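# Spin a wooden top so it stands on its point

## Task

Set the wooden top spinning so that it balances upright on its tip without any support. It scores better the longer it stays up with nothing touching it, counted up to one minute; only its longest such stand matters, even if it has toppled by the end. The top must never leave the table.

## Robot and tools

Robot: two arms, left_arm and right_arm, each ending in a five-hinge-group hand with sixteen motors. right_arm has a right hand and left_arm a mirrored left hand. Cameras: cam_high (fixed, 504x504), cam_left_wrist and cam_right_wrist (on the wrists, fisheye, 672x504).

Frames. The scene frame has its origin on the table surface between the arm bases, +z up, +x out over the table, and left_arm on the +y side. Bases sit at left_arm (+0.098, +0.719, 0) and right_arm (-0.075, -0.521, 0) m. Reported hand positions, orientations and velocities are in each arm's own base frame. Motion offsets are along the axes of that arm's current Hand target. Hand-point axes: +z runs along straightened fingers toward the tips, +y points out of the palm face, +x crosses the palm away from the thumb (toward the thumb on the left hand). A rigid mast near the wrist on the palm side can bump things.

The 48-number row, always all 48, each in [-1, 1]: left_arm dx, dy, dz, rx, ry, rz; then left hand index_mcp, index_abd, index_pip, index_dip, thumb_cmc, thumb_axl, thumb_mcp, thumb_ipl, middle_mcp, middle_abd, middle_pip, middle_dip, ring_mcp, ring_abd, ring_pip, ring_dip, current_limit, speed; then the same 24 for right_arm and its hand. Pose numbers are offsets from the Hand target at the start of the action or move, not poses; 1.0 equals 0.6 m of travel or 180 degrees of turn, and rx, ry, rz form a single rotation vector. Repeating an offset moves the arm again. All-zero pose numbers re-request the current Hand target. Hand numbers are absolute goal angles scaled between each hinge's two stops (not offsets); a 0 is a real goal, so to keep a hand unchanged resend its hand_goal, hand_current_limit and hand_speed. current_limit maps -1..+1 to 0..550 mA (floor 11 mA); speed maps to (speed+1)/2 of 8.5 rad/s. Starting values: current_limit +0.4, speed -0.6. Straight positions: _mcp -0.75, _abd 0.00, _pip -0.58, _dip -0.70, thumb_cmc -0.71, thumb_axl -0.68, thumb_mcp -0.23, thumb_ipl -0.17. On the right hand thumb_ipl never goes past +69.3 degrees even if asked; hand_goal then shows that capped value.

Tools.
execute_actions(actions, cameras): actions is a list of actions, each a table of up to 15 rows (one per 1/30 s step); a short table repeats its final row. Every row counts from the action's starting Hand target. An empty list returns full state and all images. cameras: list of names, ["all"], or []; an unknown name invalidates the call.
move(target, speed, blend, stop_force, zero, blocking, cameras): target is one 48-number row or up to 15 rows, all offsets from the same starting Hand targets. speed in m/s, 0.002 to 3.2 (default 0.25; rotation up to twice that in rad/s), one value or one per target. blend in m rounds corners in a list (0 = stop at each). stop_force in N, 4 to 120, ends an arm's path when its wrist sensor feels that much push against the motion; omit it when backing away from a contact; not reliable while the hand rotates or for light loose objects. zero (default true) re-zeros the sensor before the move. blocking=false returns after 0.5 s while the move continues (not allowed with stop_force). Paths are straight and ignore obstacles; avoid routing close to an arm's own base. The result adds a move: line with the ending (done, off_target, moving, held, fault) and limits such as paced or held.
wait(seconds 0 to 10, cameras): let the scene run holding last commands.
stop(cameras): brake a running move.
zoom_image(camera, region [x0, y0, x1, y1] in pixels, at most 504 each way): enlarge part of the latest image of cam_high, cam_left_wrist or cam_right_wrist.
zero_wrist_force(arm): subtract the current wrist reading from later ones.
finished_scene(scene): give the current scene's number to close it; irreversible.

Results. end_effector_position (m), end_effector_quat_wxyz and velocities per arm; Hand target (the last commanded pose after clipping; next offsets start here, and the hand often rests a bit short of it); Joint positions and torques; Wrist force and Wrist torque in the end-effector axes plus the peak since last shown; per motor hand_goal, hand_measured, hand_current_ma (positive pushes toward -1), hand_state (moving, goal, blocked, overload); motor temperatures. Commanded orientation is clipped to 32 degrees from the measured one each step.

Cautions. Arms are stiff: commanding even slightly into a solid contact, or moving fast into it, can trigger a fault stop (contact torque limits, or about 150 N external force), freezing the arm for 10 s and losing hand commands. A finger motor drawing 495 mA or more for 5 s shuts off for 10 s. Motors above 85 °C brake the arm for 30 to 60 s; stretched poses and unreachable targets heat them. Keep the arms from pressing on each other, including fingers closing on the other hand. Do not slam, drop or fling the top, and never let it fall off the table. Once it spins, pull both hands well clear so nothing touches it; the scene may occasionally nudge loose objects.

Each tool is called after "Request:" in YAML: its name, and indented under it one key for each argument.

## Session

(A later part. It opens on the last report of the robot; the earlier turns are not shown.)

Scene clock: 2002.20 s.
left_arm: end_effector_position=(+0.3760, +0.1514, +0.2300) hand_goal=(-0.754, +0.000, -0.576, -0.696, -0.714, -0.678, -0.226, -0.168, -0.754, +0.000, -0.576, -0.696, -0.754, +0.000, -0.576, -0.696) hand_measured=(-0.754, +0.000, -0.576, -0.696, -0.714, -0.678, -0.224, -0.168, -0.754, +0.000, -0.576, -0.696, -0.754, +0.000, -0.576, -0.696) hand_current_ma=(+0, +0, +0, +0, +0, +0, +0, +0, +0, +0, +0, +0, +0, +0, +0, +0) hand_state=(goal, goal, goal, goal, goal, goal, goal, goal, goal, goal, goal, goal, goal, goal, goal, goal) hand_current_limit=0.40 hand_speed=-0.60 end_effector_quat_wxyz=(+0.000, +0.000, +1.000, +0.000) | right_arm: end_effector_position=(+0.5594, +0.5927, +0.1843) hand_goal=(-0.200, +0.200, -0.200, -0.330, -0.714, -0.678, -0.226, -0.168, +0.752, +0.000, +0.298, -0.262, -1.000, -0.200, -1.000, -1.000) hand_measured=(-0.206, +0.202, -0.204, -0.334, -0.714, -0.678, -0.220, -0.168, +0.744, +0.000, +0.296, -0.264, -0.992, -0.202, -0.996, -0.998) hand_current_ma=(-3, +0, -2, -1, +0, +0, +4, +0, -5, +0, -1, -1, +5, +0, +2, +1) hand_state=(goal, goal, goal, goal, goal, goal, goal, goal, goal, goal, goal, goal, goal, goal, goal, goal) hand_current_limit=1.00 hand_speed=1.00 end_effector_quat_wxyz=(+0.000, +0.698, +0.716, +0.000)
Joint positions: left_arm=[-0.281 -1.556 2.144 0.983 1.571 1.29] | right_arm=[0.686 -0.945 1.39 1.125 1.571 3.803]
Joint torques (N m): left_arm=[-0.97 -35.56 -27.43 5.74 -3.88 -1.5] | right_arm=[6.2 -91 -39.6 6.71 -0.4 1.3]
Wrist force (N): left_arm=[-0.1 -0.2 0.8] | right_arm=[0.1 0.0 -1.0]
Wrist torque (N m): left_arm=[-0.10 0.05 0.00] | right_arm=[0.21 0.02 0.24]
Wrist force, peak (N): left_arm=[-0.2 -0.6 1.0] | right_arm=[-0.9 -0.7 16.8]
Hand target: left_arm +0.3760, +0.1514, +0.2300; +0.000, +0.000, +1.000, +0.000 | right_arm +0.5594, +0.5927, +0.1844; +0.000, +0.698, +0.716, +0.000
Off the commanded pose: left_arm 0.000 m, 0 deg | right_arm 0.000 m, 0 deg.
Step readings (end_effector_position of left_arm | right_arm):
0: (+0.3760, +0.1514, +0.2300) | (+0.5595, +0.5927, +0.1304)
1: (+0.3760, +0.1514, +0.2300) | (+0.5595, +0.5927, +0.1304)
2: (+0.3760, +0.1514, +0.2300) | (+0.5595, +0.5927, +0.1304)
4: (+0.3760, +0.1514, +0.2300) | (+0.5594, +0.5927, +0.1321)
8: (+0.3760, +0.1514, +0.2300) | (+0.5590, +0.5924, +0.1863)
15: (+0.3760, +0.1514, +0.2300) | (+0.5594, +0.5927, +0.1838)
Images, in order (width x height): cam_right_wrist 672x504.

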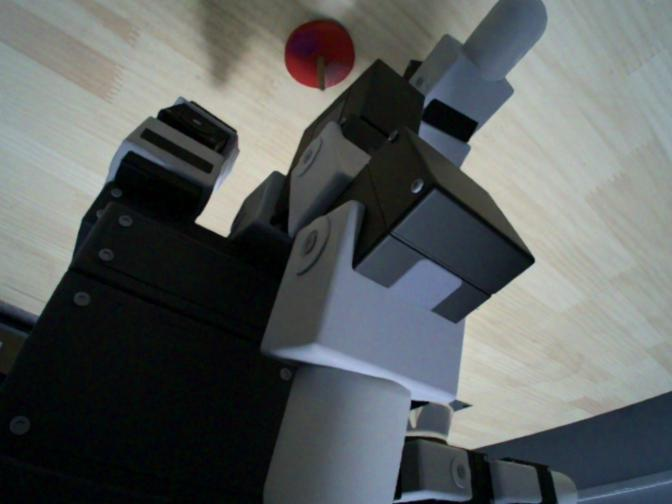

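Request:
wait:
  seconds: 0
  cameras: ["cam_right_wrist"]

Request:
zoom_image:
  camera: "cam_right_wrist"
  region: [200, 0, 420, 165]

Scene clock: 2005.83 s.
left_arm: end_effector_position=(+0.3760, +0.1514, +0.2300) hand_goal=(-0.754, +0.000, -0.576, -0.696, -0.714, -0.678, -0.226, -0.168, -0.754, +0.000, -0.576, -0.696, -0.754, +0.000, -0.576, -0.696) hand_measured=(-0.754, +0.000, -0.576, -0.696, -0.714, -0.678, -0.224, -0.168, -0.754, +0.000, -0.576, -0.696, -0.754, +0.000, -0.576, -0.696) hand_current_ma=(+0, +0, +0, +0, +0, +0, +0, +0, +0, +0, +0, +0, +0, +0, +0, +0) hand_state=(goal, goal, goal, goal, goal, goal, goal, goal, goal, goal, goal, goal, goal, goal, goal, goal) hand_current_limit=0.40 hand_speed=-0.60 end_effector_quat_wxyz=(+0.000, +0.000, +1.000, +0.000) | right_arm: end_effector_position=(+0.5594, +0.5927, +0.1844) hand_goal=(-0.200, +0.200, -0.200, -0.330, -0.714, -0.678, -0.226, -0.168, +0.752, +0.000, +0.298, -0.262, -1.000, -0.200, -1.000, -1.000) hand_measured=(-0.206, +0.202, -0.204, -0.334, -0.714, -0.678, -0.220, -0.168, +0.744, +0.000, +0.296, -0.264, -0.992, -0.202, -0.996, -0.998) hand_current_ma=(-3, +0, -2, -1, +0, +0, +4, +0, -5, +0, -1, -1, +5, +0, +2, +1) hand_state=(goal, goal, goal, goal, goal, goal, goal, goal, goal, goal, goal, goal, goal, goal, goal, goal) hand_current_limit=1.00 hand_speed=1.00 end_effector_quat_wxyz=(+0.000, +0.698, +0.716, +0.000)
Joint positions: left_arm=[-0.281 -1.556 2.144 0.983 1.571 1.29] | right_arm=[0.686 -0.945 1.39 1.125 1.571 3.803]
Joint torques (N m): left_arm=[-4.12 -36.68 -26.62 5.78 -4.12 -1.24] | right_arm=[-17.34 -95.1 -38.9 6.67 -1.39 -2.13]
Wrist force (N): left_arm=[-0.2 -0.6 0.5] | right_arm=[0.0 0.1 -0.6]
Wrist torque (N m): left_arm=[-0.12 0.05 0.01] | right_arm=[0.18 0.02 0.23]
Wrist force, peak (N): left_arm=[-0.3 -0.5 0.8] | right_arm=[0.4 0.3 -1.4]
Hand target: left_arm +0.3760, +0.1514, +0.2300; +0.000, +0.000, +1.000, +0.000 | right_arm +0.5594, +0.5927, +0.1844; +0.000, +0.698, +0.716, +0.000
Off the commanded pose: left_arm 0.000 m, 0 deg | right_arm 0.000 m, 0 deg.
Images, in order (width x height): cam_right_wrist 672x504.

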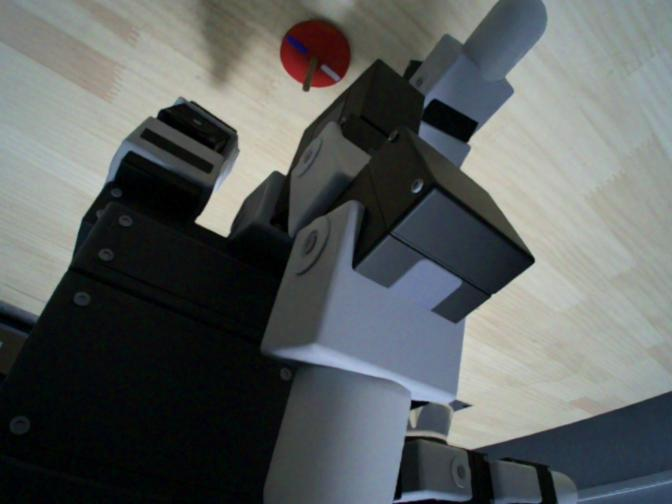

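Scaled by 2.291 from the camera's 672x504 image, which has a finer 960x720 frame.

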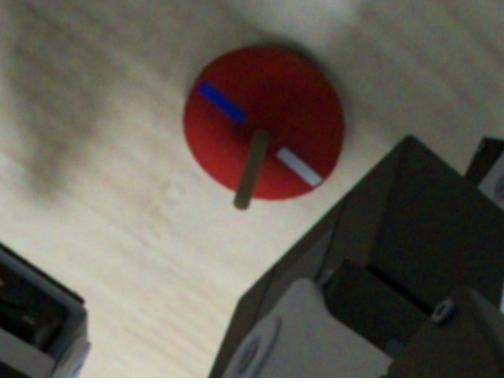

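Request:
move:
  target: [0,0,0,0,0,0,-0.754,0,-0.576,-0.696,-0.714,-0.678,-0.226,-0.168,-0.754,0,-0.576,-0.696,-0.754,0,-0.576,-0.696,0.4,-0.6,-0.0262,-0.0968,-0.0165,-0.0992,0.0269,0,-0.754,0.285,-0.576,-0.696,-0.714,-0.678,-0.226,-0.168,0.753,0,0.299,-0.261,-0.754,-0.285,-0.576,-0.696,0.4,-0.8]
  speed: 0.1
  cameras: ["cam_right_wrist"]

Request:
zoom_image:
  camera: "cam_right_wrist"
  region: [220, 0, 400, 135]

Scene clock: 2043.43 s.
left_arm: end_effector_position=(+0.3760, +0.1514, +0.2300) hand_goal=(-0.754, +0.000, -0.576, -0.696, -0.714, -0.678, -0.226, -0.168, -0.754, +0.000, -0.576, -0.696, -0.754, +0.000, -0.576, -0.696) hand_measured=(-0.754, +0.000, -0.576, -0.696, -0.714, -0.678, -0.224, -0.168, -0.754, +0.000, -0.576, -0.696, -0.754, +0.000, -0.576, -0.696) hand_current_ma=(+0, +0, +0, +0, +0, +0, +0, +0, +0, +0, +0, +0, +0, +0, +0, +0) hand_state=(goal, goal, goal, goal, goal, goal, goal, goal, goal, goal, goal, goal, goal, goal, goal, goal) hand_current_limit=0.40 hand_speed=-0.60 end_effector_quat_wxyz=(+0.000, +0.000, +1.000, +0.000) | right_arm: end_effector_position=(+0.5016, +0.5756, +0.1944) hand_goal=(-0.754, +0.284, -0.576, -0.696, -0.714, -0.678, -0.226, -0.168, +0.752, +0.000, +0.298, -0.262, -0.754, -0.286, -0.576, -0.696) hand_measured=(-0.754, +0.280, -0.574, -0.694, -0.714, -0.678, -0.220, -0.168, +0.744, +0.000, +0.296, -0.264, -0.756, -0.282, -0.578, -0.698) hand_current_ma=(+0, -2, +1, +1, +0, +0, +4, +0, -5, +0, -1, -1, +0, +2, -1, -1) hand_state=(goal, goal, goal, goal, goal, goal, goal, goal, goal, goal, goal, goal, goal, goal, goal, goal) hand_current_limit=0.40 hand_speed=-0.80 end_effector_quat_wxyz=(+0.078, +0.689, +0.707, +0.141)
Joint positions: left_arm=[-0.281 -1.556 2.144 0.983 1.571 1.29] | right_arm=[0.768 -1.113 1.649 0.745 1.717 3.863]
Joint torques (N m): left_arm=[-1.89 -38.78 -26.46 5.82 -4.31 -1.38] | right_arm=[-18.12 -54.39 -32.43 2.93 -1.51 -3.23]
Wrist force (N): left_arm=[0.1 -0.6 0.5] | right_arm=[0.3 0.5 -0.5]
Wrist torque (N m): left_arm=[-0.13 0.02 0.03] | right_arm=[0.14 0.00 -0.07]
Wrist force, peak (N): left_arm=[-0.6 -0.7 0.9] | right_arm=[0.0 0.4 -1.9]
Hand target: left_arm +0.3760, +0.1514, +0.2300; +0.000, +0.000, +1.000, +0.000 | right_arm +0.5018, +0.5755, +0.1943; +0.078, +0.689, +0.707, +0.141
Off the commanded pose: left_arm 0.000 m, 0 deg | right_arm 0.000 m, 0 deg.
move: done
Images, in order (width x height): cam_right_wrist 672x504.

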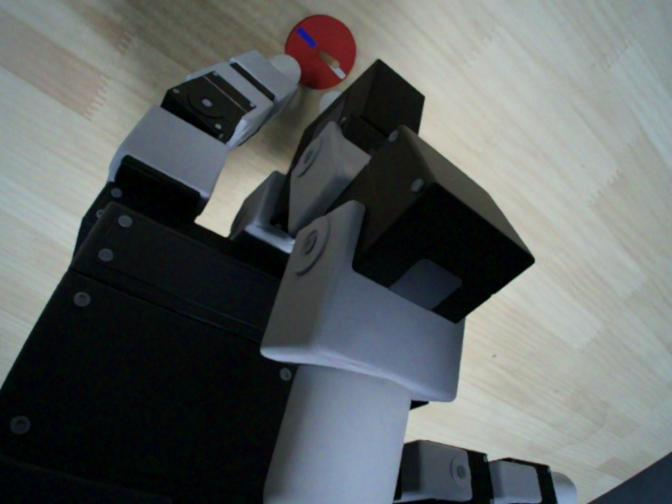

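Scaled by 2.800 from the camera's 672x504 image, which has a finer 960x720 frame.

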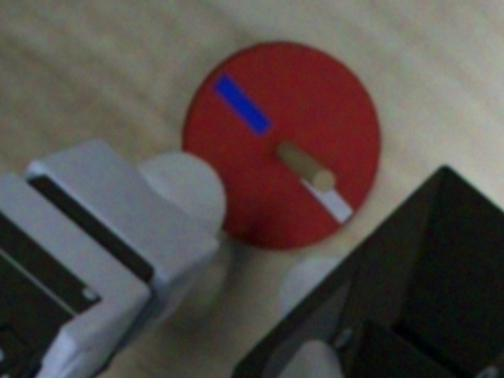

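Request:
move:
  target: [0,0,0,0,0,0,-0.754,0,-0.576,-0.696,-0.714,-0.678,-0.226,-0.168,-0.754,0,-0.576,-0.696,-0.754,0,-0.576,-0.696,0.4,-0.6,-0.0713,0.0752,0.0670,0.0950,0.0743,0.0159,-0.754,0.285,-0.576,-0.696,-0.714,-0.678,-0.226,-0.168,0.753,0,0.299,-0.261,-0.754,-0.285,-0.576,-0.696,0.4,-0.8]
  speed: 0.1
  cameras: ["cam_right_wrist"]

Request:
zoom_image:
  camera: "cam_right_wrist"
  region: [220, 0, 400, 135]

Scene clock: 2073.60 s.
left_arm: end_effector_position=(+0.3760, +0.1514, +0.2300) hand_goal=(-0.754, +0.000, -0.576, -0.696, -0.714, -0.678, -0.226, -0.168, -0.754, +0.000, -0.576, -0.696, -0.754, +0.000, -0.576, -0.696) hand_measured=(-0.754, +0.000, -0.576, -0.696, -0.714, -0.678, -0.224, -0.168, -0.754, +0.000, -0.576, -0.696, -0.754, +0.000, -0.576, -0.696) hand_current_ma=(+0, +0, +0, +0, +0, +0, +0, +0, +0, +0, +0, +0, +0, +0, +0, +0) hand_state=(goal, goal, goal, goal, goal, goal, goal, goal, goal, goal, goal, goal, goal, goal, goal, goal) hand_current_limit=0.40 hand_speed=-0.60 end_effector_quat_wxyz=(+0.000, +0.000, +1.000, +0.000) | right_arm: end_effector_position=(+0.5587, +0.5370, +0.1664) hand_goal=(-0.754, +0.284, -0.576, -0.696, -0.714, -0.678, -0.226, -0.168, +0.752, +0.000, +0.298, -0.262, -0.754, -0.286, -0.576, -0.696) hand_measured=(-0.754, +0.280, -0.574, -0.694, -0.714, -0.678, -0.220, -0.168, +0.744, +0.000, +0.296, -0.264, -0.756, -0.284, -0.578, -0.698) hand_current_ma=(+0, -2, +1, +1, +0, +0, +4, +0, -5, +0, -1, -1, +0, +1, -1, -1) hand_state=(goal, goal, goal, goal, goal, goal, goal, goal, goal, goal, goal, goal, goal, goal, goal, goal) hand_current_limit=0.40 hand_speed=-0.80 end_effector_quat_wxyz=(-0.111, +0.689, +0.707, +0.115)
Joint positions: left_arm=[-0.281 -1.556 2.144 0.983 1.571 1.29] | right_arm=[0.53 -1.095 1.645 0.852 1.296 3.67]
Joint torques (N m): left_arm=[-3.35 -40.68 -26.58 5.66 -3.8 -1.02] | right_arm=[16.64 -82.39 -24.07 0.3 -1.39 3.52]
Wrist force (N): left_arm=[-0.3 -0.3 0.6] | right_arm=[0.1 0.2 -0.5]
Wrist torque (N m): left_arm=[-0.09 0.07 -0.01] | right_arm=[0.17 0.07 -0.13]
Wrist force, peak (N): left_arm=[-0.1 -0.4 1.1] | right_arm=[0.9 0.9 -1.3]
Hand target: left_arm +0.3760, +0.1514, +0.2300; +0.000, +0.000, +1.000, +0.000 | right_arm +0.5586, +0.5371, +0.1664; -0.111, +0.689, +0.707, +0.115
Off the commanded pose: left_arm 0.000 m, 0 deg | right_arm 0.000 m, 0 deg.
move: done
Images, in order (width x height): cam_right_wrist 672x504.

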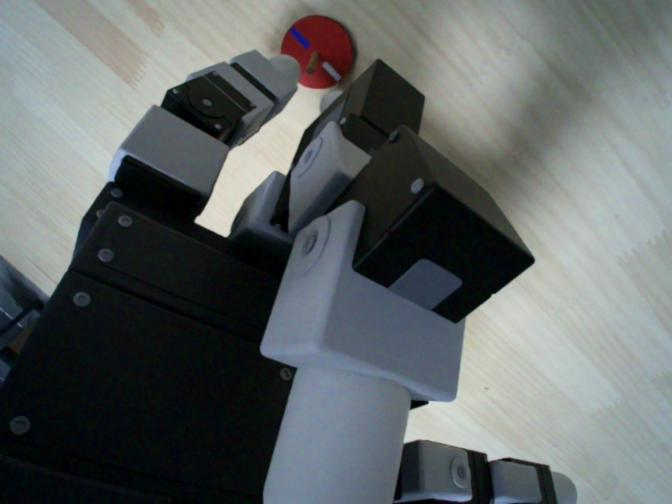

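Scaled by 2.800 from the camera's 672x504 image, which has a finer 960x720 frame.

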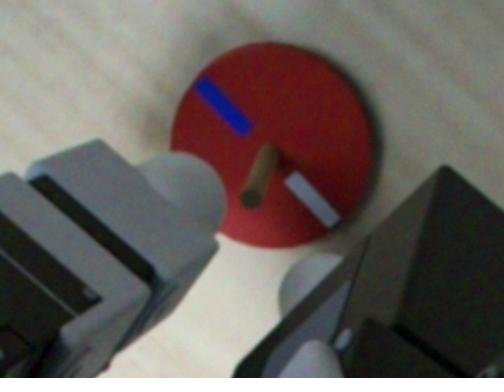

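Request:
move:
  target: [0,0,0,0,0,0,-0.754,0,-0.576,-0.696,-0.714,-0.678,-0.226,-0.168,-0.754,0,-0.576,-0.696,-0.754,0,-0.576,-0.696,0.4,-0.6,0.0038,-0.0227,-0.0108,-0.0286,-0.0044,0,-0.754,0.285,-0.576,-0.696,-0.714,-0.678,-0.226,-0.168,0.753,0,0.299,-0.261,-0.754,-0.285,-0.576,-0.696,0.4,-0.8]
  speed: 0.1
  cameras: ["cam_right_wrist"]

Request:
zoom_image:
  camera: "cam_right_wrist"
  region: [220, 0, 400, 135]

Scene clock: 2096.60 s.
left_arm: end_effector_position=(+0.3760, +0.1514, +0.2300) hand_goal=(-0.754, +0.000, -0.576, -0.696, -0.714, -0.678, -0.226, -0.168, -0.754, +0.000, -0.576, -0.696, -0.754, +0.000, -0.576, -0.696) hand_measured=(-0.754, +0.000, -0.576, -0.696, -0.714, -0.678, -0.224, -0.168, -0.754, +0.000, -0.576, -0.696, -0.754, +0.000, -0.576, -0.696) hand_current_ma=(+0, +0, +0, +0, +0, +0, +0, +0, +0, +0, +0, +0, +0, +0, +0, +0) hand_state=(goal, goal, goal, goal, goal, goal, goal, goal, goal, goal, goal, goal, goal, goal, goal, goal) hand_current_limit=0.40 hand_speed=-0.60 end_effector_quat_wxyz=(+0.000, +0.000, +1.000, +0.000) | right_arm: end_effector_position=(+0.5448, +0.5370, +0.1732) hand_goal=(-0.754, +0.284, -0.576, -0.696, -0.714, -0.678, -0.226, -0.168, +0.752, +0.000, +0.298, -0.262, -0.754, -0.286, -0.576, -0.696) hand_measured=(-0.754, +0.280, -0.574, -0.694, -0.714, -0.678, -0.220, -0.168, +0.744, +0.000, +0.296, -0.264, -0.756, -0.284, -0.578, -0.698) hand_current_ma=(+0, -2, +1, +1, +0, +0, +4, +0, -5, +0, -1, -1, +0, +1, -1, -1) hand_state=(goal, goal, goal, goal, goal, goal, goal, goal, goal, goal, goal, goal, goal, goal, goal, goal) hand_current_limit=0.40 hand_speed=-0.80 end_effector_quat_wxyz=(-0.075, +0.694, +0.701, +0.142)
Joint positions: left_arm=[-0.281 -1.556 2.144 0.983 1.571 1.29] | right_arm=[0.566 -1.135 1.689 0.768 1.363 3.724]
Joint torques (N m): left_arm=[-3.43 -36.39 -26.74 5.78 -3.76 -1.31] | right_arm=[-16.92 -50.65 -36.47 4.77 -1.65 -4.42]
Wrist force (N): left_arm=[-0.2 -0.6 0.5] | right_arm=[0.1 0.0 -0.6]
Wrist torque (N m): left_arm=[-0.11 0.05 0.01] | right_arm=[0.13 0.06 0.22]
Wrist force, peak (N): left_arm=[-0.5 -0.7 0.7] | right_arm=[0.2 -0.8 -1.1]
Hand target: left_arm +0.3760, +0.1514, +0.2300; +0.000, +0.000, +1.000, +0.000 | right_arm +0.5449, +0.5369, +0.1732; -0.075, +0.694, +0.701, +0.142
Off the commanded pose: left_arm 0.000 m, 0 deg | right_arm 0.000 m, 0 deg.
move: done
Images, in order (width x height): cam_right_wrist 672x504.

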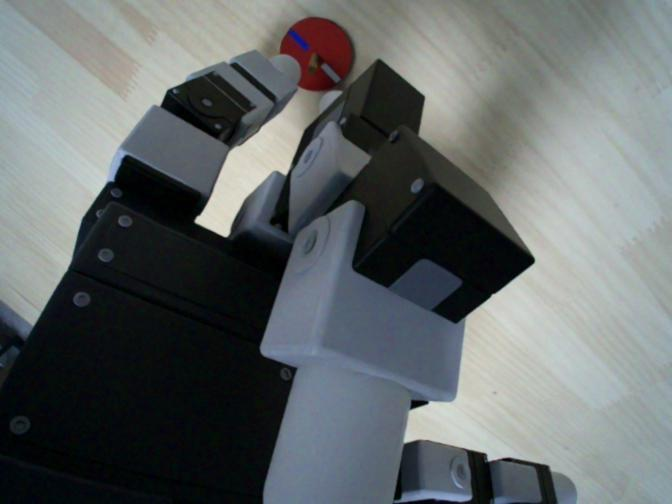

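Scaled by 2.800 from the camera's 672x504 image, which has a finer 960x720 frame.

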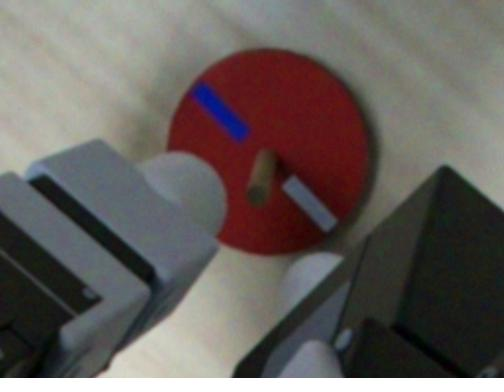

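Request:
move:
  target:
    - [0,0,0,0,0,0,-0.754,0,-0.576,-0.696,-0.714,-0.678,-0.226,-0.168,-0.754,0,-0.576,-0.696,-0.754,0,-0.576,-0.696,0.4,-0.6,0,0.0120,0.0055,0.0139,0,0,-0.754,0.285,-0.576,-0.696,-0.714,-0.678,-0.226,-0.168,0.753,0,0.299,-0.261,-0.754,-0.285,-0.576,-0.696,0.4,-0.8]
    - [0,0,0,0,0,0,-0.754,0,-0.576,-0.696,-0.714,-0.678,-0.226,-0.168,-0.754,0,-0.576,-0.696,-0.754,0,-0.576,-0.696,0.4,-0.6,0,0.0088,0.0797,0.0139,0,0,-0.754,0.285,-0.576,-0.696,-0.714,-0.678,-0.226,-0.168,0.753,0,0.299,-0.261,-0.754,-0.285,-0.576,-0.696,0.4,-0.8]
  speed: 0.06
  cameras: ["cam_right_wrist"]

Request:
zoom_image:
  camera: "cam_right_wrist"
  region: [220, 20, 400, 155]

Scene clock: 2121.97 s.
left_arm: end_effector_position=(+0.3760, +0.1514, +0.2300) hand_goal=(-0.754, +0.000, -0.576, -0.696, -0.714, -0.678, -0.226, -0.168, -0.754, +0.000, -0.576, -0.696, -0.754, +0.000, -0.576, -0.696) hand_measured=(-0.754, +0.000, -0.576, -0.696, -0.714, -0.678, -0.224, -0.168, -0.754, +0.000, -0.576, -0.696, -0.754, +0.000, -0.576, -0.696) hand_current_ma=(+0, +0, +0, +0, +0, +0, +0, +0, +0, +0, +0, +0, +0, +0, +0, +0) hand_state=(goal, goal, goal, goal, goal, goal, goal, goal, goal, goal, goal, goal, goal, goal, goal, goal) hand_current_limit=0.40 hand_speed=-0.60 end_effector_quat_wxyz=(+0.000, +0.000, +1.000, +0.000) | right_arm: end_effector_position=(+0.5545, +0.5515, +0.1281) hand_goal=(-0.754, +0.284, -0.576, -0.696, -0.714, -0.678, -0.226, -0.168, +0.752, +0.000, +0.298, -0.262, -0.754, -0.286, -0.576, -0.696) hand_measured=(-0.754, +0.280, -0.574, -0.694, -0.714, -0.678, -0.220, -0.168, +0.744, +0.000, +0.296, -0.264, -0.756, -0.284, -0.578, -0.698) hand_current_ma=(+0, -2, +1, +1, +0, +0, +4, +0, -5, +0, -1, -1, +0, +1, -1, -1) hand_state=(goal, goal, goal, goal, goal, goal, goal, goal, goal, goal, goal, goal, goal, goal, goal, goal) hand_current_limit=0.40 hand_speed=-0.80 end_effector_quat_wxyz=(-0.090, +0.693, +0.704, +0.127) end_effector_velocity=(-0.001, -0.001, +0.004) end_effector_angular_velocity=(+0.000, +0.001, +0.000)
Joint positions: left_arm=[-0.281 -1.556 2.144 0.983 1.571 1.29] | right_arm=[0.567 -1.06 1.664 0.755 1.339 3.717]
Joint velocities: left_arm=[within noise] | right_arm=[-0.001 -0.005 0 0.006 0 0]
Joint torques (N m): left_arm=[-3.39 -36.56 -25.74 5.49 -3.65 -1.09] | right_arm=[-7.94 -85.39 -34.14 6.05 0.56 -0.65]
Wrist force (N): left_arm=[-0.2 -0.3 0.6] | right_arm=[0.2 0.0 -0.6]
Wrist torque (N m): left_arm=[-0.09 0.06 0.00] | right_arm=[0.14 0.04 -0.13]
Wrist force, peak (N): left_arm=[-0.1 -0.6 1.0] | right_arm=[0.2 0.7 -1.6]
Hand target: left_arm +0.3760, +0.1514, +0.2300; +0.000, +0.000, +1.000, +0.000 | right_arm +0.5546, +0.5514, +0.1283; -0.090, +0.693, +0.704, +0.127
Off the commanded pose: left_arm 0.000 m, 0 deg | right_arm 0.000 m, 0 deg.
move: done
Images, in order (width x height): cam_right_wrist 672x504.

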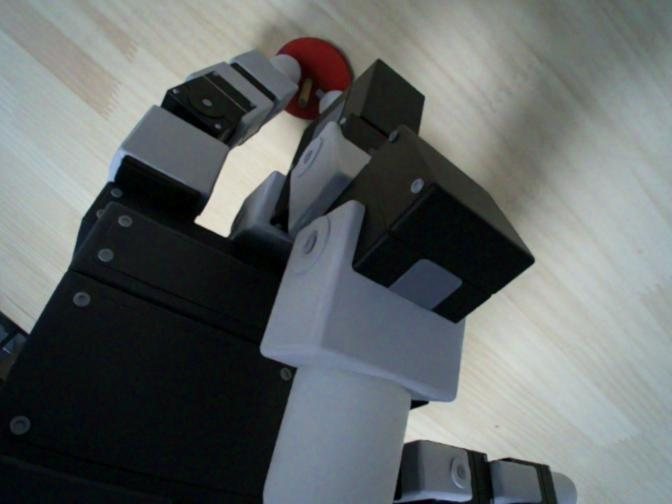

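Scaled by 2.800 from the camera's 672x504 image, which has a finer 960x720 frame.

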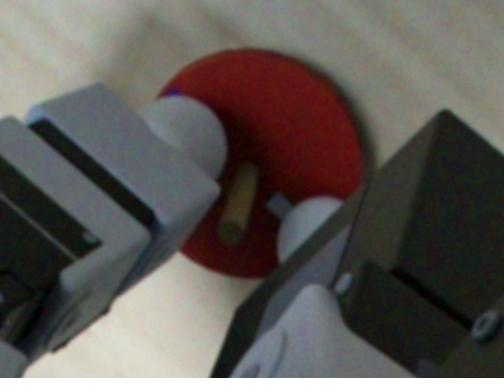

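Request:
move:
  target: [0,0,0,0,0,0,-0.754,0,-0.576,-0.696,-0.714,-0.678,-0.226,-0.168,-0.754,0,-0.576,-0.696,-0.754,0,-0.576,-0.696,0.4,-0.6,0.0122,0.0025,0.0008,0.006,-0.013,0,-0.754,0.285,-0.576,-0.696,-0.714,-0.678,-0.226,-0.168,0.753,0,0.299,-0.261,-0.754,-0.285,-0.576,-0.696,0.4,-0.8]
  speed: 0.04
  cameras: ["cam_right_wrist"]

Request:
zoom_image:
  camera: "cam_right_wrist"
  region: [220, 20, 400, 155]

Scene clock: 2144.73 s.
left_arm: end_effector_position=(+0.3760, +0.1514, +0.2300) hand_goal=(-0.754, +0.000, -0.576, -0.696, -0.714, -0.678, -0.226, -0.168, -0.754, +0.000, -0.576, -0.696, -0.754, +0.000, -0.576, -0.696) hand_measured=(-0.754, +0.000, -0.576, -0.696, -0.714, -0.678, -0.224, -0.168, -0.754, +0.000, -0.576, -0.696, -0.754, +0.000, -0.576, -0.696) hand_current_ma=(+0, +0, +0, +0, +0, +0, +0, +0, +0, +0, +0, +0, +0, +0, +0, +0) hand_state=(goal, goal, goal, goal, goal, goal, goal, goal, goal, goal, goal, goal, goal, goal, goal, goal) hand_current_limit=0.40 hand_speed=-0.60 end_effector_quat_wxyz=(+0.000, +0.000, +1.000, +0.000) | right_arm: end_effector_position=(+0.5558, +0.5586, +0.1301) hand_goal=(-0.754, +0.284, -0.576, -0.696, -0.714, -0.678, -0.226, -0.168, +0.752, +0.000, +0.298, -0.262, -0.754, -0.286, -0.576, -0.696) hand_measured=(-0.754, +0.280, -0.574, -0.694, -0.714, -0.678, -0.220, -0.168, +0.744, +0.000, +0.296, -0.264, -0.756, -0.284, -0.578, -0.698) hand_current_ma=(+0, -2, +1, +1, +0, +0, +4, +0, -5, +0, -1, -1, +0, +1, -1, -1) hand_state=(goal, goal, goal, goal, goal, goal, goal, goal, goal, goal, goal, goal, goal, goal, goal, goal) hand_current_limit=0.40 hand_speed=-0.80 end_effector_quat_wxyz=(-0.082, +0.694, +0.707, +0.106) end_effector_velocity=(-0.002, +0.000, -0.001) end_effector_angular_velocity=(+0.004, -0.001, +0.001)
Joint positions: left_arm=[-0.281 -1.556 2.144 0.983 1.571 1.29] | right_arm=[0.584 -1.037 1.624 0.808 1.366 3.725]
Joint velocities: left_arm=[within noise] | right_arm=[0 -0.003 0.006 -0.006 -0.003 0]
Joint torques (N m): left_arm=[-2.06 -36.87 -27.04 5.54 -3.76 -1.55] | right_arm=[-14.99 -87.57 -21.92 0.02 -3.5 0.73]
Wrist force (N): left_arm=[-0.2 -0.4 0.3] | right_arm=[0.4 -0.2 -0.6]
Wrist torque (N m): left_arm=[-0.09 0.05 0.00] | right_arm=[0.10 0.03 -0.13]
Wrist force, peak (N): left_arm=[-0.4 -0.7 0.7] | right_arm=[0.5 -0.1 -1.3]
Hand target: left_arm +0.3760, +0.1514, +0.2300; +0.000, +0.000, +1.000, +0.000 | right_arm +0.5559, +0.5585, +0.1302; -0.082, +0.694, +0.707, +0.106
Off the commanded pose: left_arm 0.000 m, 0 deg | right_arm 0.000 m, 0 deg.
move: done
Images, in order (width x height): cam_right_wrist 672x504.

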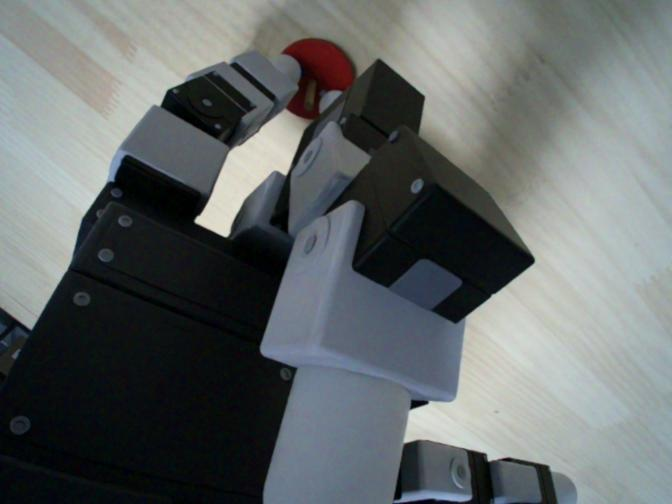

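Scaled by 2.800 from the camera's 672x504 image, which has a finer 960x720 frame.

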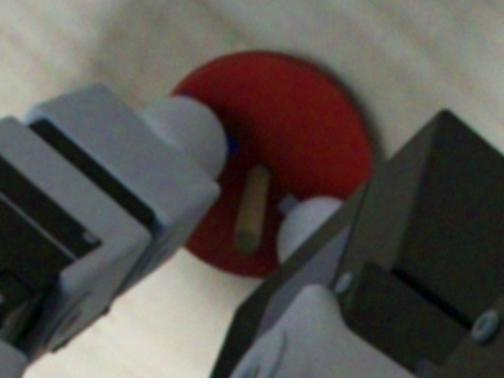

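Request:
execute_actions:
  actions:
    - [[0,0,0,0,0,0,-0.754,0,-0.576,-0.696,-0.714,-0.678,-0.226,-0.168,-0.754,0,-0.576,-0.696,-0.754,0,-0.576,-0.696,0.4,-0.6,0,0,0,0,0,0,-0.754,0.335,-0.576,-0.696,-0.714,-0.678,-0.226,-0.168,0.753,0,0.299,-0.261,-0.754,-0.335,-0.576,-0.696,0.4,-0.9]]

Request:
move:
  target: [0,0,0,0,0,0,-0.754,0,-0.576,-0.696,-0.714,-0.678,-0.226,-0.168,-0.754,0,-0.576,-0.696,-0.754,0,-0.576,-0.696,0.4,-0.6,0,0,0.016,0,0,0,-0.754,0.335,-0.576,-0.696,-0.714,-0.678,-0.226,-0.168,0.753,0,0.299,-0.261,-0.754,-0.335,-0.576,-0.696,0.4,-0.9]
  speed: 0.004
  stop_force: 4
  cameras: ["cam_right_wrist"]

Request:
zoom_image:
  camera: "cam_right_wrist"
  region: [220, 20, 400, 155]

Scene clock: 2153.23 s.
left_arm: end_effector_position=(+0.3760, +0.1514, +0.2300) hand_goal=(-0.754, +0.000, -0.576, -0.696, -0.714, -0.678, -0.226, -0.168, -0.754, +0.000, -0.576, -0.696, -0.754, +0.000, -0.576, -0.696) hand_measured=(-0.754, +0.000, -0.576, -0.696, -0.714, -0.678, -0.224, -0.168, -0.754, +0.000, -0.576, -0.696, -0.754, +0.000, -0.576, -0.696) hand_current_ma=(+0, +0, +0, +0, +0, +0, +0, +0, +0, +0, +0, +0, +0, +0, +0, +0) hand_state=(goal, goal, goal, goal, goal, goal, goal, goal, goal, goal, goal, goal, goal, goal, goal, goal) hand_current_limit=0.40 hand_speed=-0.60 end_effector_quat_wxyz=(+0.000, +0.000, +1.000, +0.000) | right_arm: end_effector_position=(+0.5559, +0.5585, +0.1302) hand_goal=(-0.754, +0.334, -0.576, -0.696, -0.714, -0.678, -0.226, -0.168, +0.752, +0.000, +0.298, -0.262, -0.754, -0.336, -0.576, -0.696) hand_measured=(-0.754, +0.326, -0.574, -0.694, -0.714, -0.678, -0.220, -0.168, +0.744, +0.000, +0.296, -0.264, -0.756, -0.332, -0.578, -0.698) hand_current_ma=(+0, -4, +1, +1, +0, +0, +4, +0, -5, +0, -1, -1, +0, +1, -1, -1) hand_state=(goal, goal, goal, goal, goal, goal, goal, goal, goal, goal, goal, goal, goal, goal, goal, goal) hand_current_limit=0.40 hand_speed=-0.90 end_effector_quat_wxyz=(-0.082, +0.694, +0.707, +0.106)
Joint positions: left_arm=[-0.281 -1.556 2.144 0.983 1.571 1.29] | right_arm=[0.583 -1.037 1.624 0.808 1.366 3.724]
Joint torques (N m): left_arm=[-2.48 -35.53 -26.68 5.59 -3.61 -1.14] | right_arm=[-17.64 -86.13 -22.3 0.17 -2.76 -3.1]
Wrist force (N): left_arm=[0.0 -0.5 0.7] | right_arm=[0.3 0.1 -0.8]
Wrist torque (N m): left_arm=[-0.12 0.04 0.02] | right_arm=[0.17 0.05 -0.13]
Wrist force, peak (N): left_arm=[-0.4 -0.4 1.0] | right_arm=[0.9 0.1 -1.1]
Hand target: left_arm +0.3760, +0.1514, +0.2300; +0.000, +0.000, +1.000, +0.000 | right_arm +0.5559, +0.5585, +0.1302; -0.082, +0.694, +0.707, +0.106
Off the commanded pose: left_arm 0.000 m, 0 deg | right_arm 0.000 m, 0 deg.
Step readings (end_effector_position of left_arm | right_arm):
0: (+0.3760, +0.1514, +0.2300) | (+0.5559, +0.5585, +0.1302)
1: (+0.3760, +0.1514, +0.2300) | (+0.5559, +0.5585, +0.1302)
2: (+0.3760, +0.1514, +0.2300) | (+0.5559, +0.5585, +0.1302)
4: (+0.3760, +0.1514, +0.2300) | (+0.5559, +0.5585, +0.1302)
8: (+0.3760, +0.1514, +0.2300) | (+0.5559, +0.5585, +0.1302)
15: (+0.3760, +0.1514, +0.2300) | (+0.5559, +0.5585, +0.1302)

Scene clock: 2156.10 s.
left_arm: end_effector_position=(+0.3760, +0.1514, +0.2300) hand_goal=(-0.754, +0.000, -0.576, -0.696, -0.714, -0.678, -0.226, -0.168, -0.754, +0.000, -0.576, -0.696, -0.754, +0.000, -0.576, -0.696) hand_measured=(-0.754, +0.000, -0.576, -0.696, -0.714, -0.678, -0.224, -0.168, -0.754, +0.000, -0.576, -0.696, -0.754, +0.000, -0.576, -0.696) hand_current_ma=(+0, +0, +0, +0, +0, +0, +0, +0, +0, +0, +0, +0, +0, +0, +0, +0) hand_state=(goal, goal, goal, goal, goal, goal, goal, goal, goal, goal, goal, goal, goal, goal, goal, goal) hand_current_limit=0.40 hand_speed=-0.60 end_effector_quat_wxyz=(+0.000, +0.000, +1.000, +0.000) | right_arm: end_effector_position=(+0.5561, +0.5603, +0.1236) hand_goal=(-0.754, +0.334, -0.576, -0.696, -0.714, -0.678, -0.226, -0.168, +0.752, +0.000, +0.298, -0.262, -0.754, -0.336, -0.576, -0.696) hand_measured=(-0.752, +0.330, -0.574, -0.694, -0.714, -0.678, -0.220, -0.168, +0.744, +0.000, +0.296, -0.264, -0.754, -0.330, -0.578, -0.698) hand_current_ma=(+0, -1, +1, +1, +0, +0, +4, +0, -5, +0, -1, -1, +0, +2, +0, +0) hand_state=(goal, goal, goal, goal, goal, goal, goal, goal, goal, goal, goal, goal, goal, goal, goal, goal) hand_current_limit=0.40 hand_speed=-0.90 end_effector_quat_wxyz=(-0.082, +0.694, +0.707, +0.106)
Joint positions: left_arm=[-0.281 -1.556 2.144 0.983 1.571 1.29] | right_arm=[0.585 -1.029 1.625 0.799 1.366 3.727]
Joint torques (N m): left_arm=[-2.77 -38.35 -26.17 5.17 -3.57 -1.1] | right_arm=[3.44 -84.53 -23.66 6.11 0.62 -1.42]
Wrist force (N): left_arm=[-0.2 -0.3 0.6] | right_arm=[-0.1 0.2 -3.8]
Wrist torque (N m): left_arm=[-0.09 0.06 0.00] | right_arm=[0.42 0.15 -0.15]
Wrist force, peak (N): left_arm=[-0.6 -0.5 0.7] | right_arm=[0.1 0.5 -6.2]
Hand target: left_arm +0.3760, +0.1514, +0.2300; +0.000, +0.000, +1.000, +0.000 | right_arm +0.5561, +0.5603, +0.1236; -0.082, +0.694, +0.707, +0.106 (not the last commanded pose)
Off the commanded pose: left_arm 0.000 m, 0 deg | right_arm 0.003 m, 0 deg.
move: contact (right_arm)
Images, in order (width x height): cam_right_wrist 672x504.

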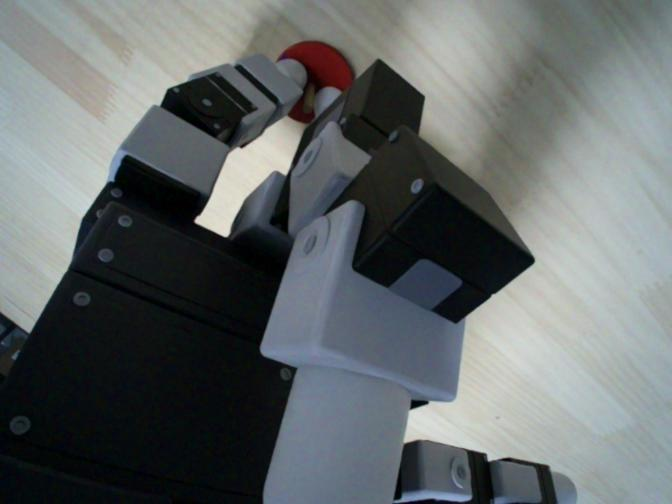

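Scaled by 2.800 from the camera's 672x504 image, which has a finer 960x720 frame.

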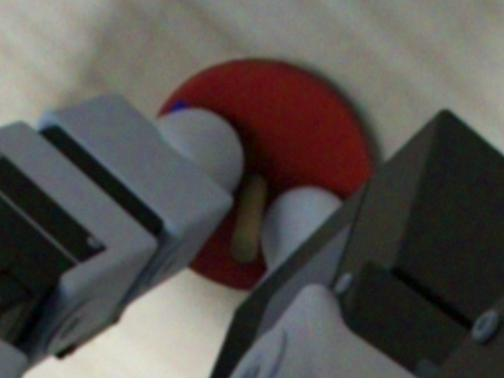

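Request:
execute_actions:
  actions:
    - [[0,0,0,0,0,0,-0.754,0,-0.576,-0.696,-0.714,-0.678,-0.226,-0.168,-0.754,0,-0.576,-0.696,-0.754,0,-0.576,-0.696,0.4,-0.6,0,0,0,0,0,0,-0.754,0.42,-0.576,-0.696,-0.714,-0.678,-0.226,-0.168,0.753,0,0.299,-0.261,-0.754,-0.42,-0.576,-0.696,0.4,-0.9]]

Scene clock: 2168.13 s.
left_arm: end_effector_position=(+0.3760, +0.1514, +0.2300) hand_goal=(-0.754, +0.000, -0.576, -0.696, -0.714, -0.678, -0.226, -0.168, -0.754, +0.000, -0.576, -0.696, -0.754, +0.000, -0.576, -0.696) hand_measured=(-0.754, +0.000, -0.576, -0.696, -0.714, -0.678, -0.224, -0.168, -0.754, +0.000, -0.576, -0.696, -0.754, +0.000, -0.576, -0.696) hand_current_ma=(+0, +0, +0, +0, +0, +0, +0, +0, +0, +0, +0, +0, +0, +0, +0, +0) hand_state=(goal, goal, goal, goal, goal, goal, goal, goal, goal, goal, goal, goal, goal, goal, goal, goal) hand_current_limit=0.40 hand_speed=-0.60 end_effector_quat_wxyz=(+0.000, +0.000, +1.000, +0.000) | right_arm: end_effector_position=(+0.5561, +0.5603, +0.1236) hand_goal=(-0.754, +0.420, -0.576, -0.696, -0.714, -0.678, -0.226, -0.168, +0.752, +0.000, +0.298, -0.262, -0.754, -0.420, -0.576, -0.696) hand_measured=(-0.752, +0.354, -0.574, -0.694, -0.714, -0.678, -0.220, -0.168, +0.744, +0.000, +0.296, -0.264, -0.754, -0.358, -0.578, -0.698) hand_current_ma=(+0, -101, +1, +1, +0, +0, +4, +0, -5, +0, -1, -1, +0, +93, +0, +0) hand_state=(goal, blocked, goal, goal, goal, goal, goal, goal, goal, goal, goal, goal, goal, blocked, goal, goal) hand_current_limit=0.40 hand_speed=-0.90 end_effector_quat_wxyz=(-0.082, +0.694, +0.707, +0.106)
Joint positions: left_arm=[-0.281 -1.556 2.144 0.983 1.571 1.29] | right_arm=[0.585 -1.029 1.625 0.799 1.366 3.727]
Joint torques (N m): left_arm=[-3.94 -37.39 -24.86 6.01 -3.92 -1.1] | right_arm=[-15.82 -84.11 -33.21 5.95 -1.39 -2.57]
Wrist force (N): left_arm=[-0.3 -0.4 0.6] | right_arm=[0.0 -0.3 -0.4]
Wrist torque (N m): left_arm=[-0.11 0.07 -0.01] | right_arm=[0.07 0.07 -0.15]
Wrist force, peak (N): left_arm=[-0.3 -0.6 0.9] | right_arm=[0.4 0.4 -5.1]
Hand target: left_arm +0.3760, +0.1514, +0.2300; +0.000, +0.000, +1.000, +0.000 | right_arm +0.5561, +0.5603, +0.1236; -0.082, +0.694, +0.707, +0.106
Off the commanded pose: left_arm 0.000 m, 0 deg | right_arm 0.000 m, 0 deg.
Step readings (end_effector_position of left_arm | right_arm):
0: (+0.3760, +0.1514, +0.2300) | (+0.5561, +0.5603, +0.1236)
1: (+0.3760, +0.1514, +0.2300) | (+0.5561, +0.5603, +0.1236)
2: (+0.3760, +0.1514, +0.2300) | (+0.5561, +0.5603, +0.1236)
4: (+0.3760, +0.1514, +0.2300) | (+0.5561, +0.5603, +0.1236)
8: (+0.3760, +0.1514, +0.2300) | (+0.5561, +0.5603, +0.1236)
15: (+0.3760, +0.1514, +0.2300) | (+0.5561, +0.5603, +0.1236)

Request:
move:
  target:
    - [0,0,0,0,0,0,-0.754,0,-0.576,-0.696,-0.714,-0.678,-0.226,-0.168,-0.754,0,-0.576,-0.696,-0.754,0,-0.576,-0.696,0.4,-0.6,0.0035,0.0005,-0.0129,0,0,0,-0.754,0.425,-0.576,-0.696,-0.714,-0.678,-0.226,-0.168,0.753,0,0.299,-0.261,-0.754,-0.425,-0.576,-0.696,0.4,-0.9]
    - [0,0,0,0,0,0,-0.754,0,-0.576,-0.696,-0.714,-0.678,-0.226,-0.168,-0.754,0,-0.576,-0.696,-0.754,0,-0.576,-0.696,0.4,-0.6,0.0508,0.0073,-0.0108,0.0120,-0.0850,-0.0022,-0.754,0.425,-0.576,-0.696,-0.714,-0.678,-0.226,-0.168,0.753,0,0.299,-0.261,-0.754,-0.425,-0.576,-0.696,0.4,-0.9]
  speed: 0.04
  cameras: ["cam_right_wrist"]

Request:
zoom_image:
  camera: "cam_right_wrist"
  region: [220, 20, 400, 155]

Scene clock: 2192.20 s.
left_arm: end_effector_position=(+0.3760, +0.1514, +0.2300) hand_goal=(-0.754, +0.000, -0.576, -0.696, -0.714, -0.678, -0.226, -0.168, -0.754, +0.000, -0.576, -0.696, -0.754, +0.000, -0.576, -0.696) hand_measured=(-0.754, +0.000, -0.576, -0.696, -0.714, -0.678, -0.224, -0.168, -0.754, +0.000, -0.576, -0.696, -0.754, +0.000, -0.576, -0.696) hand_current_ma=(+0, +0, +0, +0, +0, +0, +0, +0, +0, +0, +0, +0, +0, +0, +0, +0) hand_state=(goal, goal, goal, goal, goal, goal, goal, goal, goal, goal, goal, goal, goal, goal, goal, goal) hand_current_limit=0.40 hand_speed=-0.60 end_effector_quat_wxyz=(+0.000, +0.000, +1.000, +0.000) | right_arm: end_effector_position=(+0.5595, +0.5882, +0.1380) hand_goal=(-0.754, +0.424, -0.576, -0.696, -0.714, -0.678, -0.226, -0.168, +0.752, +0.000, +0.298, -0.262, -0.754, -0.426, -0.576, -0.696) hand_measured=(-0.752, +0.354, -0.574, -0.694, -0.714, -0.678, -0.220, -0.168, +0.744, +0.000, +0.296, -0.264, -0.754, -0.358, -0.578, -0.698) hand_current_ma=(+0, -110, +1, +1, +0, +0, +4, +0, -5, +0, -1, -1, +0, +108, +0, +0) hand_state=(goal, blocked, goal, goal, goal, goal, goal, goal, goal, goal, goal, goal, goal, blocked, goal, goal) hand_current_limit=0.40 hand_speed=-0.90 end_effector_quat_wxyz=(+0.000, +0.698, +0.716, +0.000) end_effector_velocity=(-0.001, -0.001, -0.001) end_effector_angular_velocity=(+0.005, +0.001, -0.001)
Joint positions: left_arm=[-0.281 -1.556 2.144 0.983 1.571 1.29] | right_arm=[0.682 -0.914 1.429 1.057 1.571 3.798]
Joint velocities: left_arm=[within noise] | right_arm=[-0.001 -0.002 0.005 -0.006 -0.004 0]
Joint torques (N m): left_arm=[-6.03 -35.2 -27.24 5.44 -3.71 -0.98] | right_arm=[-15.41 -92.81 -23.13 0.56 -2.49 -1.44]
Wrist force (N): left_arm=[-0.2 -0.4 0.6] | right_arm=[-0.2 0.0 -1.2]
Wrist torque (N m): left_arm=[-0.11 0.05 0.00] | right_arm=[0.21 0.05 -0.13]
Wrist force, peak (N): left_arm=[-0.4 -0.6 1.0] | right_arm=[-0.5 0.2 -1.3]
Hand target: left_arm +0.3760, +0.1514, +0.2300; +0.000, +0.000, +1.000, +0.000 | right_arm +0.5596, +0.5880, +0.1380; +0.000, +0.698, +0.716, +0.000
Off the commanded pose: left_arm 0.000 m, 0 deg | right_arm 0.000 m, 0 deg.
move: done
Images, in order (width x height): cam_right_wrist 672x504.

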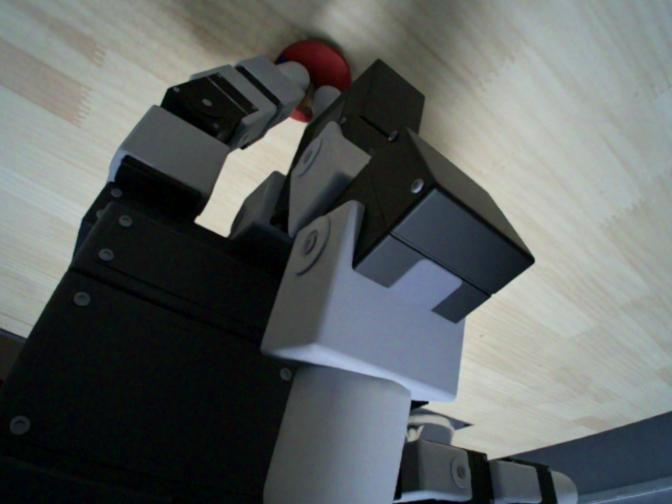

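Scaled by 2.800 from the camera's 672x504 image, which has a finer 960x720 frame.

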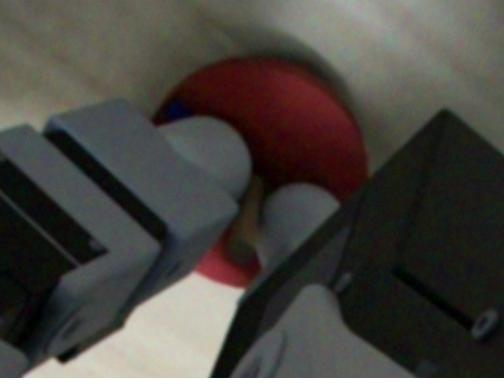

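Request:
move:
  target: [0,0,0,0,0,0,-0.754,0,-0.576,-0.696,-0.714,-0.678,-0.226,-0.168,-0.754,0,-0.576,-0.696,-0.754,0,-0.576,-0.696,0.4,-0.6,0,0,0.020,0,0,0,-0.754,0.425,-0.576,-0.696,-0.714,-0.678,-0.226,-0.168,0.753,0,0.299,-0.261,-0.754,-0.425,-0.576,-0.696,0.4,-0.9]
  speed: 0.004
  stop_force: 4
  cameras: ["cam_right_wrist"]

Request:
zoom_image:
  camera: "cam_right_wrist"
  region: [220, 20, 400, 155]

Scene clock: 2206.77 s.
left_arm: end_effector_position=(+0.3760, +0.1514, +0.2300) hand_goal=(-0.754, +0.000, -0.576, -0.696, -0.714, -0.678, -0.226, -0.168, -0.754, +0.000, -0.576, -0.696, -0.754, +0.000, -0.576, -0.696) hand_measured=(-0.754, +0.000, -0.576, -0.696, -0.714, -0.678, -0.224, -0.168, -0.754, +0.000, -0.576, -0.696, -0.754, +0.000, -0.576, -0.696) hand_current_ma=(+0, +0, +0, +0, +0, +0, +0, +0, +0, +0, +0, +0, +0, +0, +0, +0) hand_state=(goal, goal, goal, goal, goal, goal, goal, goal, goal, goal, goal, goal, goal, goal, goal, goal) hand_current_limit=0.40 hand_speed=-0.60 end_effector_quat_wxyz=(+0.000, +0.000, +1.000, +0.000) | right_arm: end_effector_position=(+0.5596, +0.5880, +0.1304) hand_goal=(-0.754, +0.424, -0.576, -0.696, -0.714, -0.678, -0.226, -0.168, +0.752, +0.000, +0.298, -0.262, -0.754, -0.426, -0.576, -0.696) hand_measured=(-0.752, +0.356, -0.574, -0.694, -0.714, -0.678, -0.220, -0.168, +0.744, +0.000, +0.296, -0.264, -0.754, -0.358, -0.578, -0.698) hand_current_ma=(+1, -106, +1, +1, +0, +0, +4, +0, -5, +0, -1, -1, +0, +107, +0, +0) hand_state=(goal, blocked, goal, goal, goal, goal, goal, goal, goal, goal, goal, goal, goal, blocked, goal, goal) hand_current_limit=0.40 hand_speed=-0.90 end_effector_quat_wxyz=(+0.000, +0.698, +0.716, +0.000)
Joint positions: left_arm=[-0.281 -1.556 2.144 0.983 1.571 1.29] | right_arm=[0.681 -0.908 1.433 1.046 1.571 3.797]
Joint torques (N m): left_arm=[-2.11 -39.01 -25.98 5.9 -3.86 -1.43] | right_arm=[-17.52 -91.02 -33.73 6.15 -2.61 -3.25]
Wrist force (N): left_arm=[-0.2 -0.3 0.7] | right_arm=[0.3 0.2 -6.8]
Wrist torque (N m): left_arm=[-0.11 0.06 0.00] | right_arm=[0.60 0.18 -0.08]
Wrist force, peak (N): left_arm=[-0.3 -0.7 1.0] | right_arm=[-0.2 0.8 -7.7]
Hand target: left_arm +0.3760, +0.1514, +0.2300; +0.000, +0.000, +1.000, +0.000 | right_arm +0.5596, +0.5880, +0.1305; +0.000, +0.698, +0.716, +0.000 (not the last commanded pose)
Off the commanded pose: left_arm 0.000 m, 0 deg | right_arm 0.004 m, 0 deg.
move: contact (right_arm)
Images, in order (width x height): cam_right_wrist 672x504.

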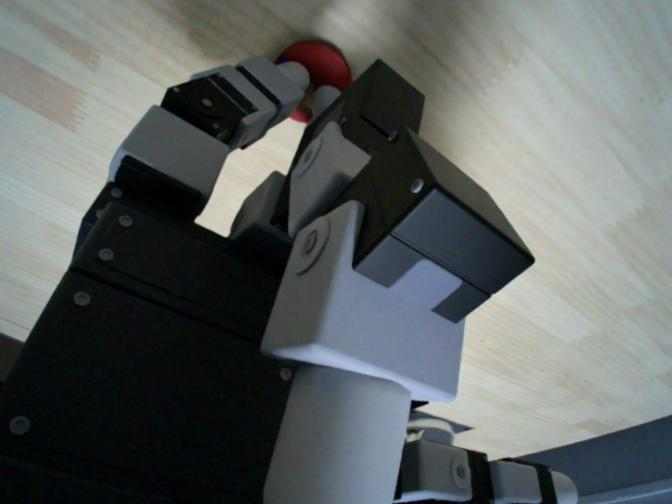

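Scaled by 2.800 from the camera's 672x504 image, which has a finer 960x720 frame.

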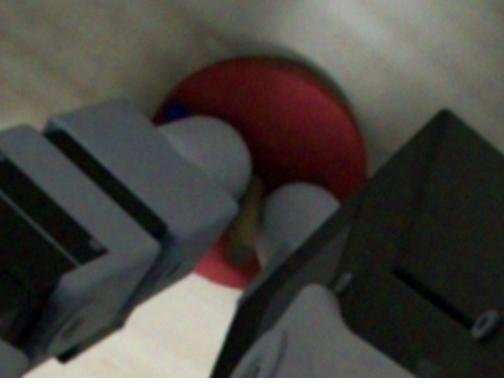

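Request:
execute_actions:
  actions:
    - [[0,0,0,0,0,0,-0.754,0,-0.576,-0.696,-0.714,-0.678,-0.226,-0.168,-0.754,0,-0.576,-0.696,-0.754,0,-0.576,-0.696,0.4,-0.6,0,0,-0.0001,0,0,0,-0.754,0.36,-0.576,-0.696,-0.714,-0.678,-0.226,-0.168,0.753,0,0.299,-0.261,-0.754,-0.362,-0.576,-0.696,0.4,-0.9]]

Request:
execute_actions:
  actions:
    - [[0,0,0,0,0,0,-0.754,0,-0.576,-0.696,-0.714,-0.678,-0.226,-0.168,-0.754,0,-0.576,-0.696,-0.754,0,-0.576,-0.696,0.4,-0.6,0,0,0,0,0,0,-0.754,0.335,-0.576,-0.696,-0.714,-0.678,-0.226,-0.168,0.753,0,0.299,-0.261,-0.754,-0.337,-0.576,-0.696,0.4,-0.9]]
  cameras: ["cam_right_wrist"]

Request:
zoom_image:
  camera: "cam_right_wrist"
  region: [220, 20, 400, 155]

Scene clock: 2226.80 s.
left_arm: end_effector_position=(+0.3760, +0.1514, +0.2300) hand_goal=(-0.754, +0.000, -0.576, -0.696, -0.714, -0.678, -0.226, -0.168, -0.754, +0.000, -0.576, -0.696, -0.754, +0.000, -0.576, -0.696) hand_measured=(-0.754, +0.000, -0.576, -0.696, -0.714, -0.678, -0.224, -0.168, -0.754, +0.000, -0.576, -0.696, -0.754, +0.000, -0.576, -0.696) hand_current_ma=(+0, +0, +0, +0, +0, +0, +0, +0, +0, +0, +0, +0, +0, +0, +0, +0) hand_state=(goal, goal, goal, goal, goal, goal, goal, goal, goal, goal, goal, goal, goal, goal, goal, goal) hand_current_limit=0.40 hand_speed=-0.60 end_effector_quat_wxyz=(+0.000, +0.000, +1.000, +0.000) | right_arm: end_effector_position=(+0.5596, +0.5880, +0.1306) hand_goal=(-0.754, +0.360, -0.576, -0.696, -0.714, -0.678, -0.226, -0.168, +0.752, +0.000, +0.298, -0.262, -0.754, -0.362, -0.576, -0.696) hand_measured=(-0.752, +0.352, -0.574, -0.694, -0.714, -0.678, -0.220, -0.168, +0.744, +0.000, +0.296, -0.264, -0.754, -0.354, -0.578, -0.698) hand_current_ma=(+1, -4, +1, +1, +0, +0, +4, +0, -5, +0, -1, -1, +0, +4, +0, +0) hand_state=(goal, goal, goal, goal, goal, goal, goal, goal, goal, goal, goal, goal, goal, goal, goal, goal) hand_current_limit=0.40 hand_speed=-0.90 end_effector_quat_wxyz=(+0.000, +0.698, +0.716, +0.000)
Joint positions: left_arm=[-0.281 -1.556 2.144 0.983 1.571 1.29] | right_arm=[0.681 -0.908 1.433 1.046 1.571 3.797]
Joint torques (N m): left_arm=[-3.76 -36.36 -26.91 6.25 -3.79 -1.12] | right_arm=[-8.67 -92.56 -36.24 5.84 -0.92 -3.04]
Wrist force (N): left_arm=[0.2 -0.5 0.5] | right_arm=[0.0 0.4 -5.3]
Wrist torque (N m): left_arm=[-0.12 0.00 0.04] | right_arm=[0.48 0.13 -0.10]
Wrist force, peak (N): left_arm=[-0.2 -0.5 1.0] | right_arm=[0.0 0.5 -6.8]
Hand target: left_arm +0.3760, +0.1514, +0.2300; +0.000, +0.000, +1.000, +0.000 | right_arm +0.5596, +0.5880, +0.1306; +0.000, +0.698, +0.716, +0.000
Off the commanded pose: left_arm 0.000 m, 0 deg | right_arm 0.000 m, 0 deg.
Step readings (end_effector_position of left_arm | right_arm):
0: (+0.3760, +0.1514, +0.2300) | (+0.5596, +0.5880, +0.1305)
1: (+0.3760, +0.1514, +0.2300) | (+0.5596, +0.5880, +0.1305)
2: (+0.3760, +0.1514, +0.2300) | (+0.5596, +0.5880, +0.1305)
4: (+0.3760, +0.1514, +0.2300) | (+0.5596, +0.5880, +0.1306)
8: (+0.3760, +0.1514, +0.2300) | (+0.5596, +0.5880, +0.1306)
15: (+0.3760, +0.1514, +0.2300) | (+0.5596, +0.5880, +0.1306)

Scene clock: 2227.50 s.
left_arm: end_effector_position=(+0.3760, +0.1514, +0.2300) hand_goal=(-0.754, +0.000, -0.576, -0.696, -0.714, -0.678, -0.226, -0.168, -0.754, +0.000, -0.576, -0.696, -0.754, +0.000, -0.576, -0.696) hand_measured=(-0.754, +0.000, -0.576, -0.696, -0.714, -0.678, -0.224, -0.168, -0.754, +0.000, -0.576, -0.696, -0.754, +0.000, -0.576, -0.696) hand_current_ma=(+0, +0, +0, +0, +0, +0, +0, +0, +0, +0, +0, +0, +0, +0, +0, +0) hand_state=(goal, goal, goal, goal, goal, goal, goal, goal, goal, goal, goal, goal, goal, goal, goal, goal) hand_current_limit=0.40 hand_speed=-0.60 end_effector_quat_wxyz=(+0.000, +0.000, +1.000, +0.000) | right_arm: end_effector_position=(+0.5596, +0.5880, +0.1306) hand_goal=(-0.754, +0.334, -0.576, -0.696, -0.714, -0.678, -0.226, -0.168, +0.752, +0.000, +0.298, -0.262, -0.754, -0.338, -0.576, -0.696) hand_measured=(-0.752, +0.348, -0.574, -0.694, -0.714, -0.678, -0.220, -0.168, +0.744, +0.000, +0.296, -0.264, -0.754, -0.352, -0.578, -0.698) hand_current_ma=(+1, +8, +1, +1, +0, +0, +4, +0, -5, +0, -1, -1, +0, -10, +0, +0) hand_state=(goal, goal, goal, goal, goal, goal, goal, goal, goal, goal, goal, goal, goal, goal, goal, goal) hand_current_limit=0.40 hand_speed=-0.90 end_effector_quat_wxyz=(+0.000, +0.698, +0.716, +0.000)
Joint positions: left_arm=[-0.281 -1.556 2.144 0.983 1.571 1.29] | right_arm=[0.681 -0.908 1.433 1.046 1.571 3.797]
Joint torques (N m): left_arm=[-3.04 -36.69 -24.82 5.92 -3.85 -1.39] | right_arm=[-11.15 -91.07 -36.15 5.18 -1.15 -3.03]
Wrist force (N): left_arm=[-0.1 -0.3 0.4] | right_arm=[0.3 0.3 -4.9]
Wrist torque (N m): left_arm=[-0.08 0.05 0.00] | right_arm=[0.47 0.14 -0.08]
Wrist force, peak (N): left_arm=[-0.1 -0.7 0.8] | right_arm=[0.4 0.3 -5.7]
Hand target: left_arm +0.3760, +0.1514, +0.2300; +0.000, +0.000, +1.000, +0.000 | right_arm +0.5596, +0.5880, +0.1306; +0.000, +0.698, +0.716, +0.000
Off the commanded pose: left_arm 0.000 m, 0 deg | right_arm 0.000 m, 0 deg.
Step readings (end_effector_position of left_arm | right_arm):
0: (+0.3760, +0.1514, +0.2300) | (+0.5596, +0.5880, +0.1306)
1: (+0.3760, +0.1514, +0.2300) | (+0.5596, +0.5880, +0.1306)
2: (+0.3760, +0.1514, +0.2300) | (+0.5596, +0.5880, +0.1306)
4: (+0.3760, +0.1514, +0.2300) | (+0.5596, +0.5880, +0.1306)
8: (+0.3760, +0.1514, +0.2300) | (+0.5596, +0.5880, +0.1306)
15: (+0.3760, +0.1514, +0.2300) | (+0.5596, +0.5880, +0.1306)
Images, in order (width x height): cam_right_wrist 672x504.

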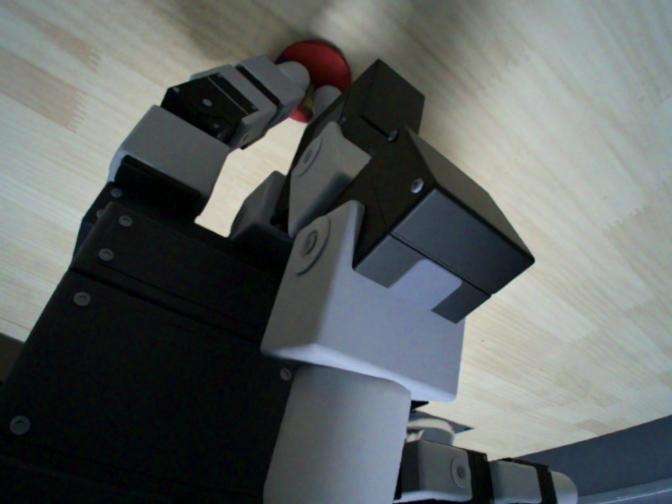

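Scaled by 2.800 from the camera's 672x504 image, which has a finer 960x720 frame.

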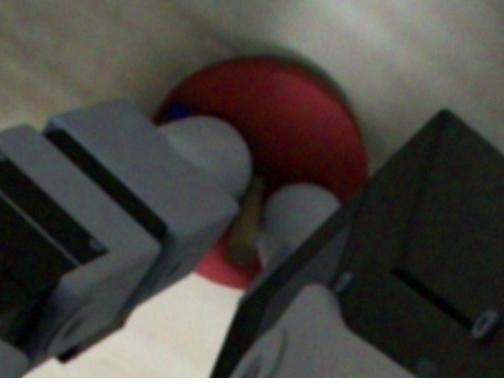

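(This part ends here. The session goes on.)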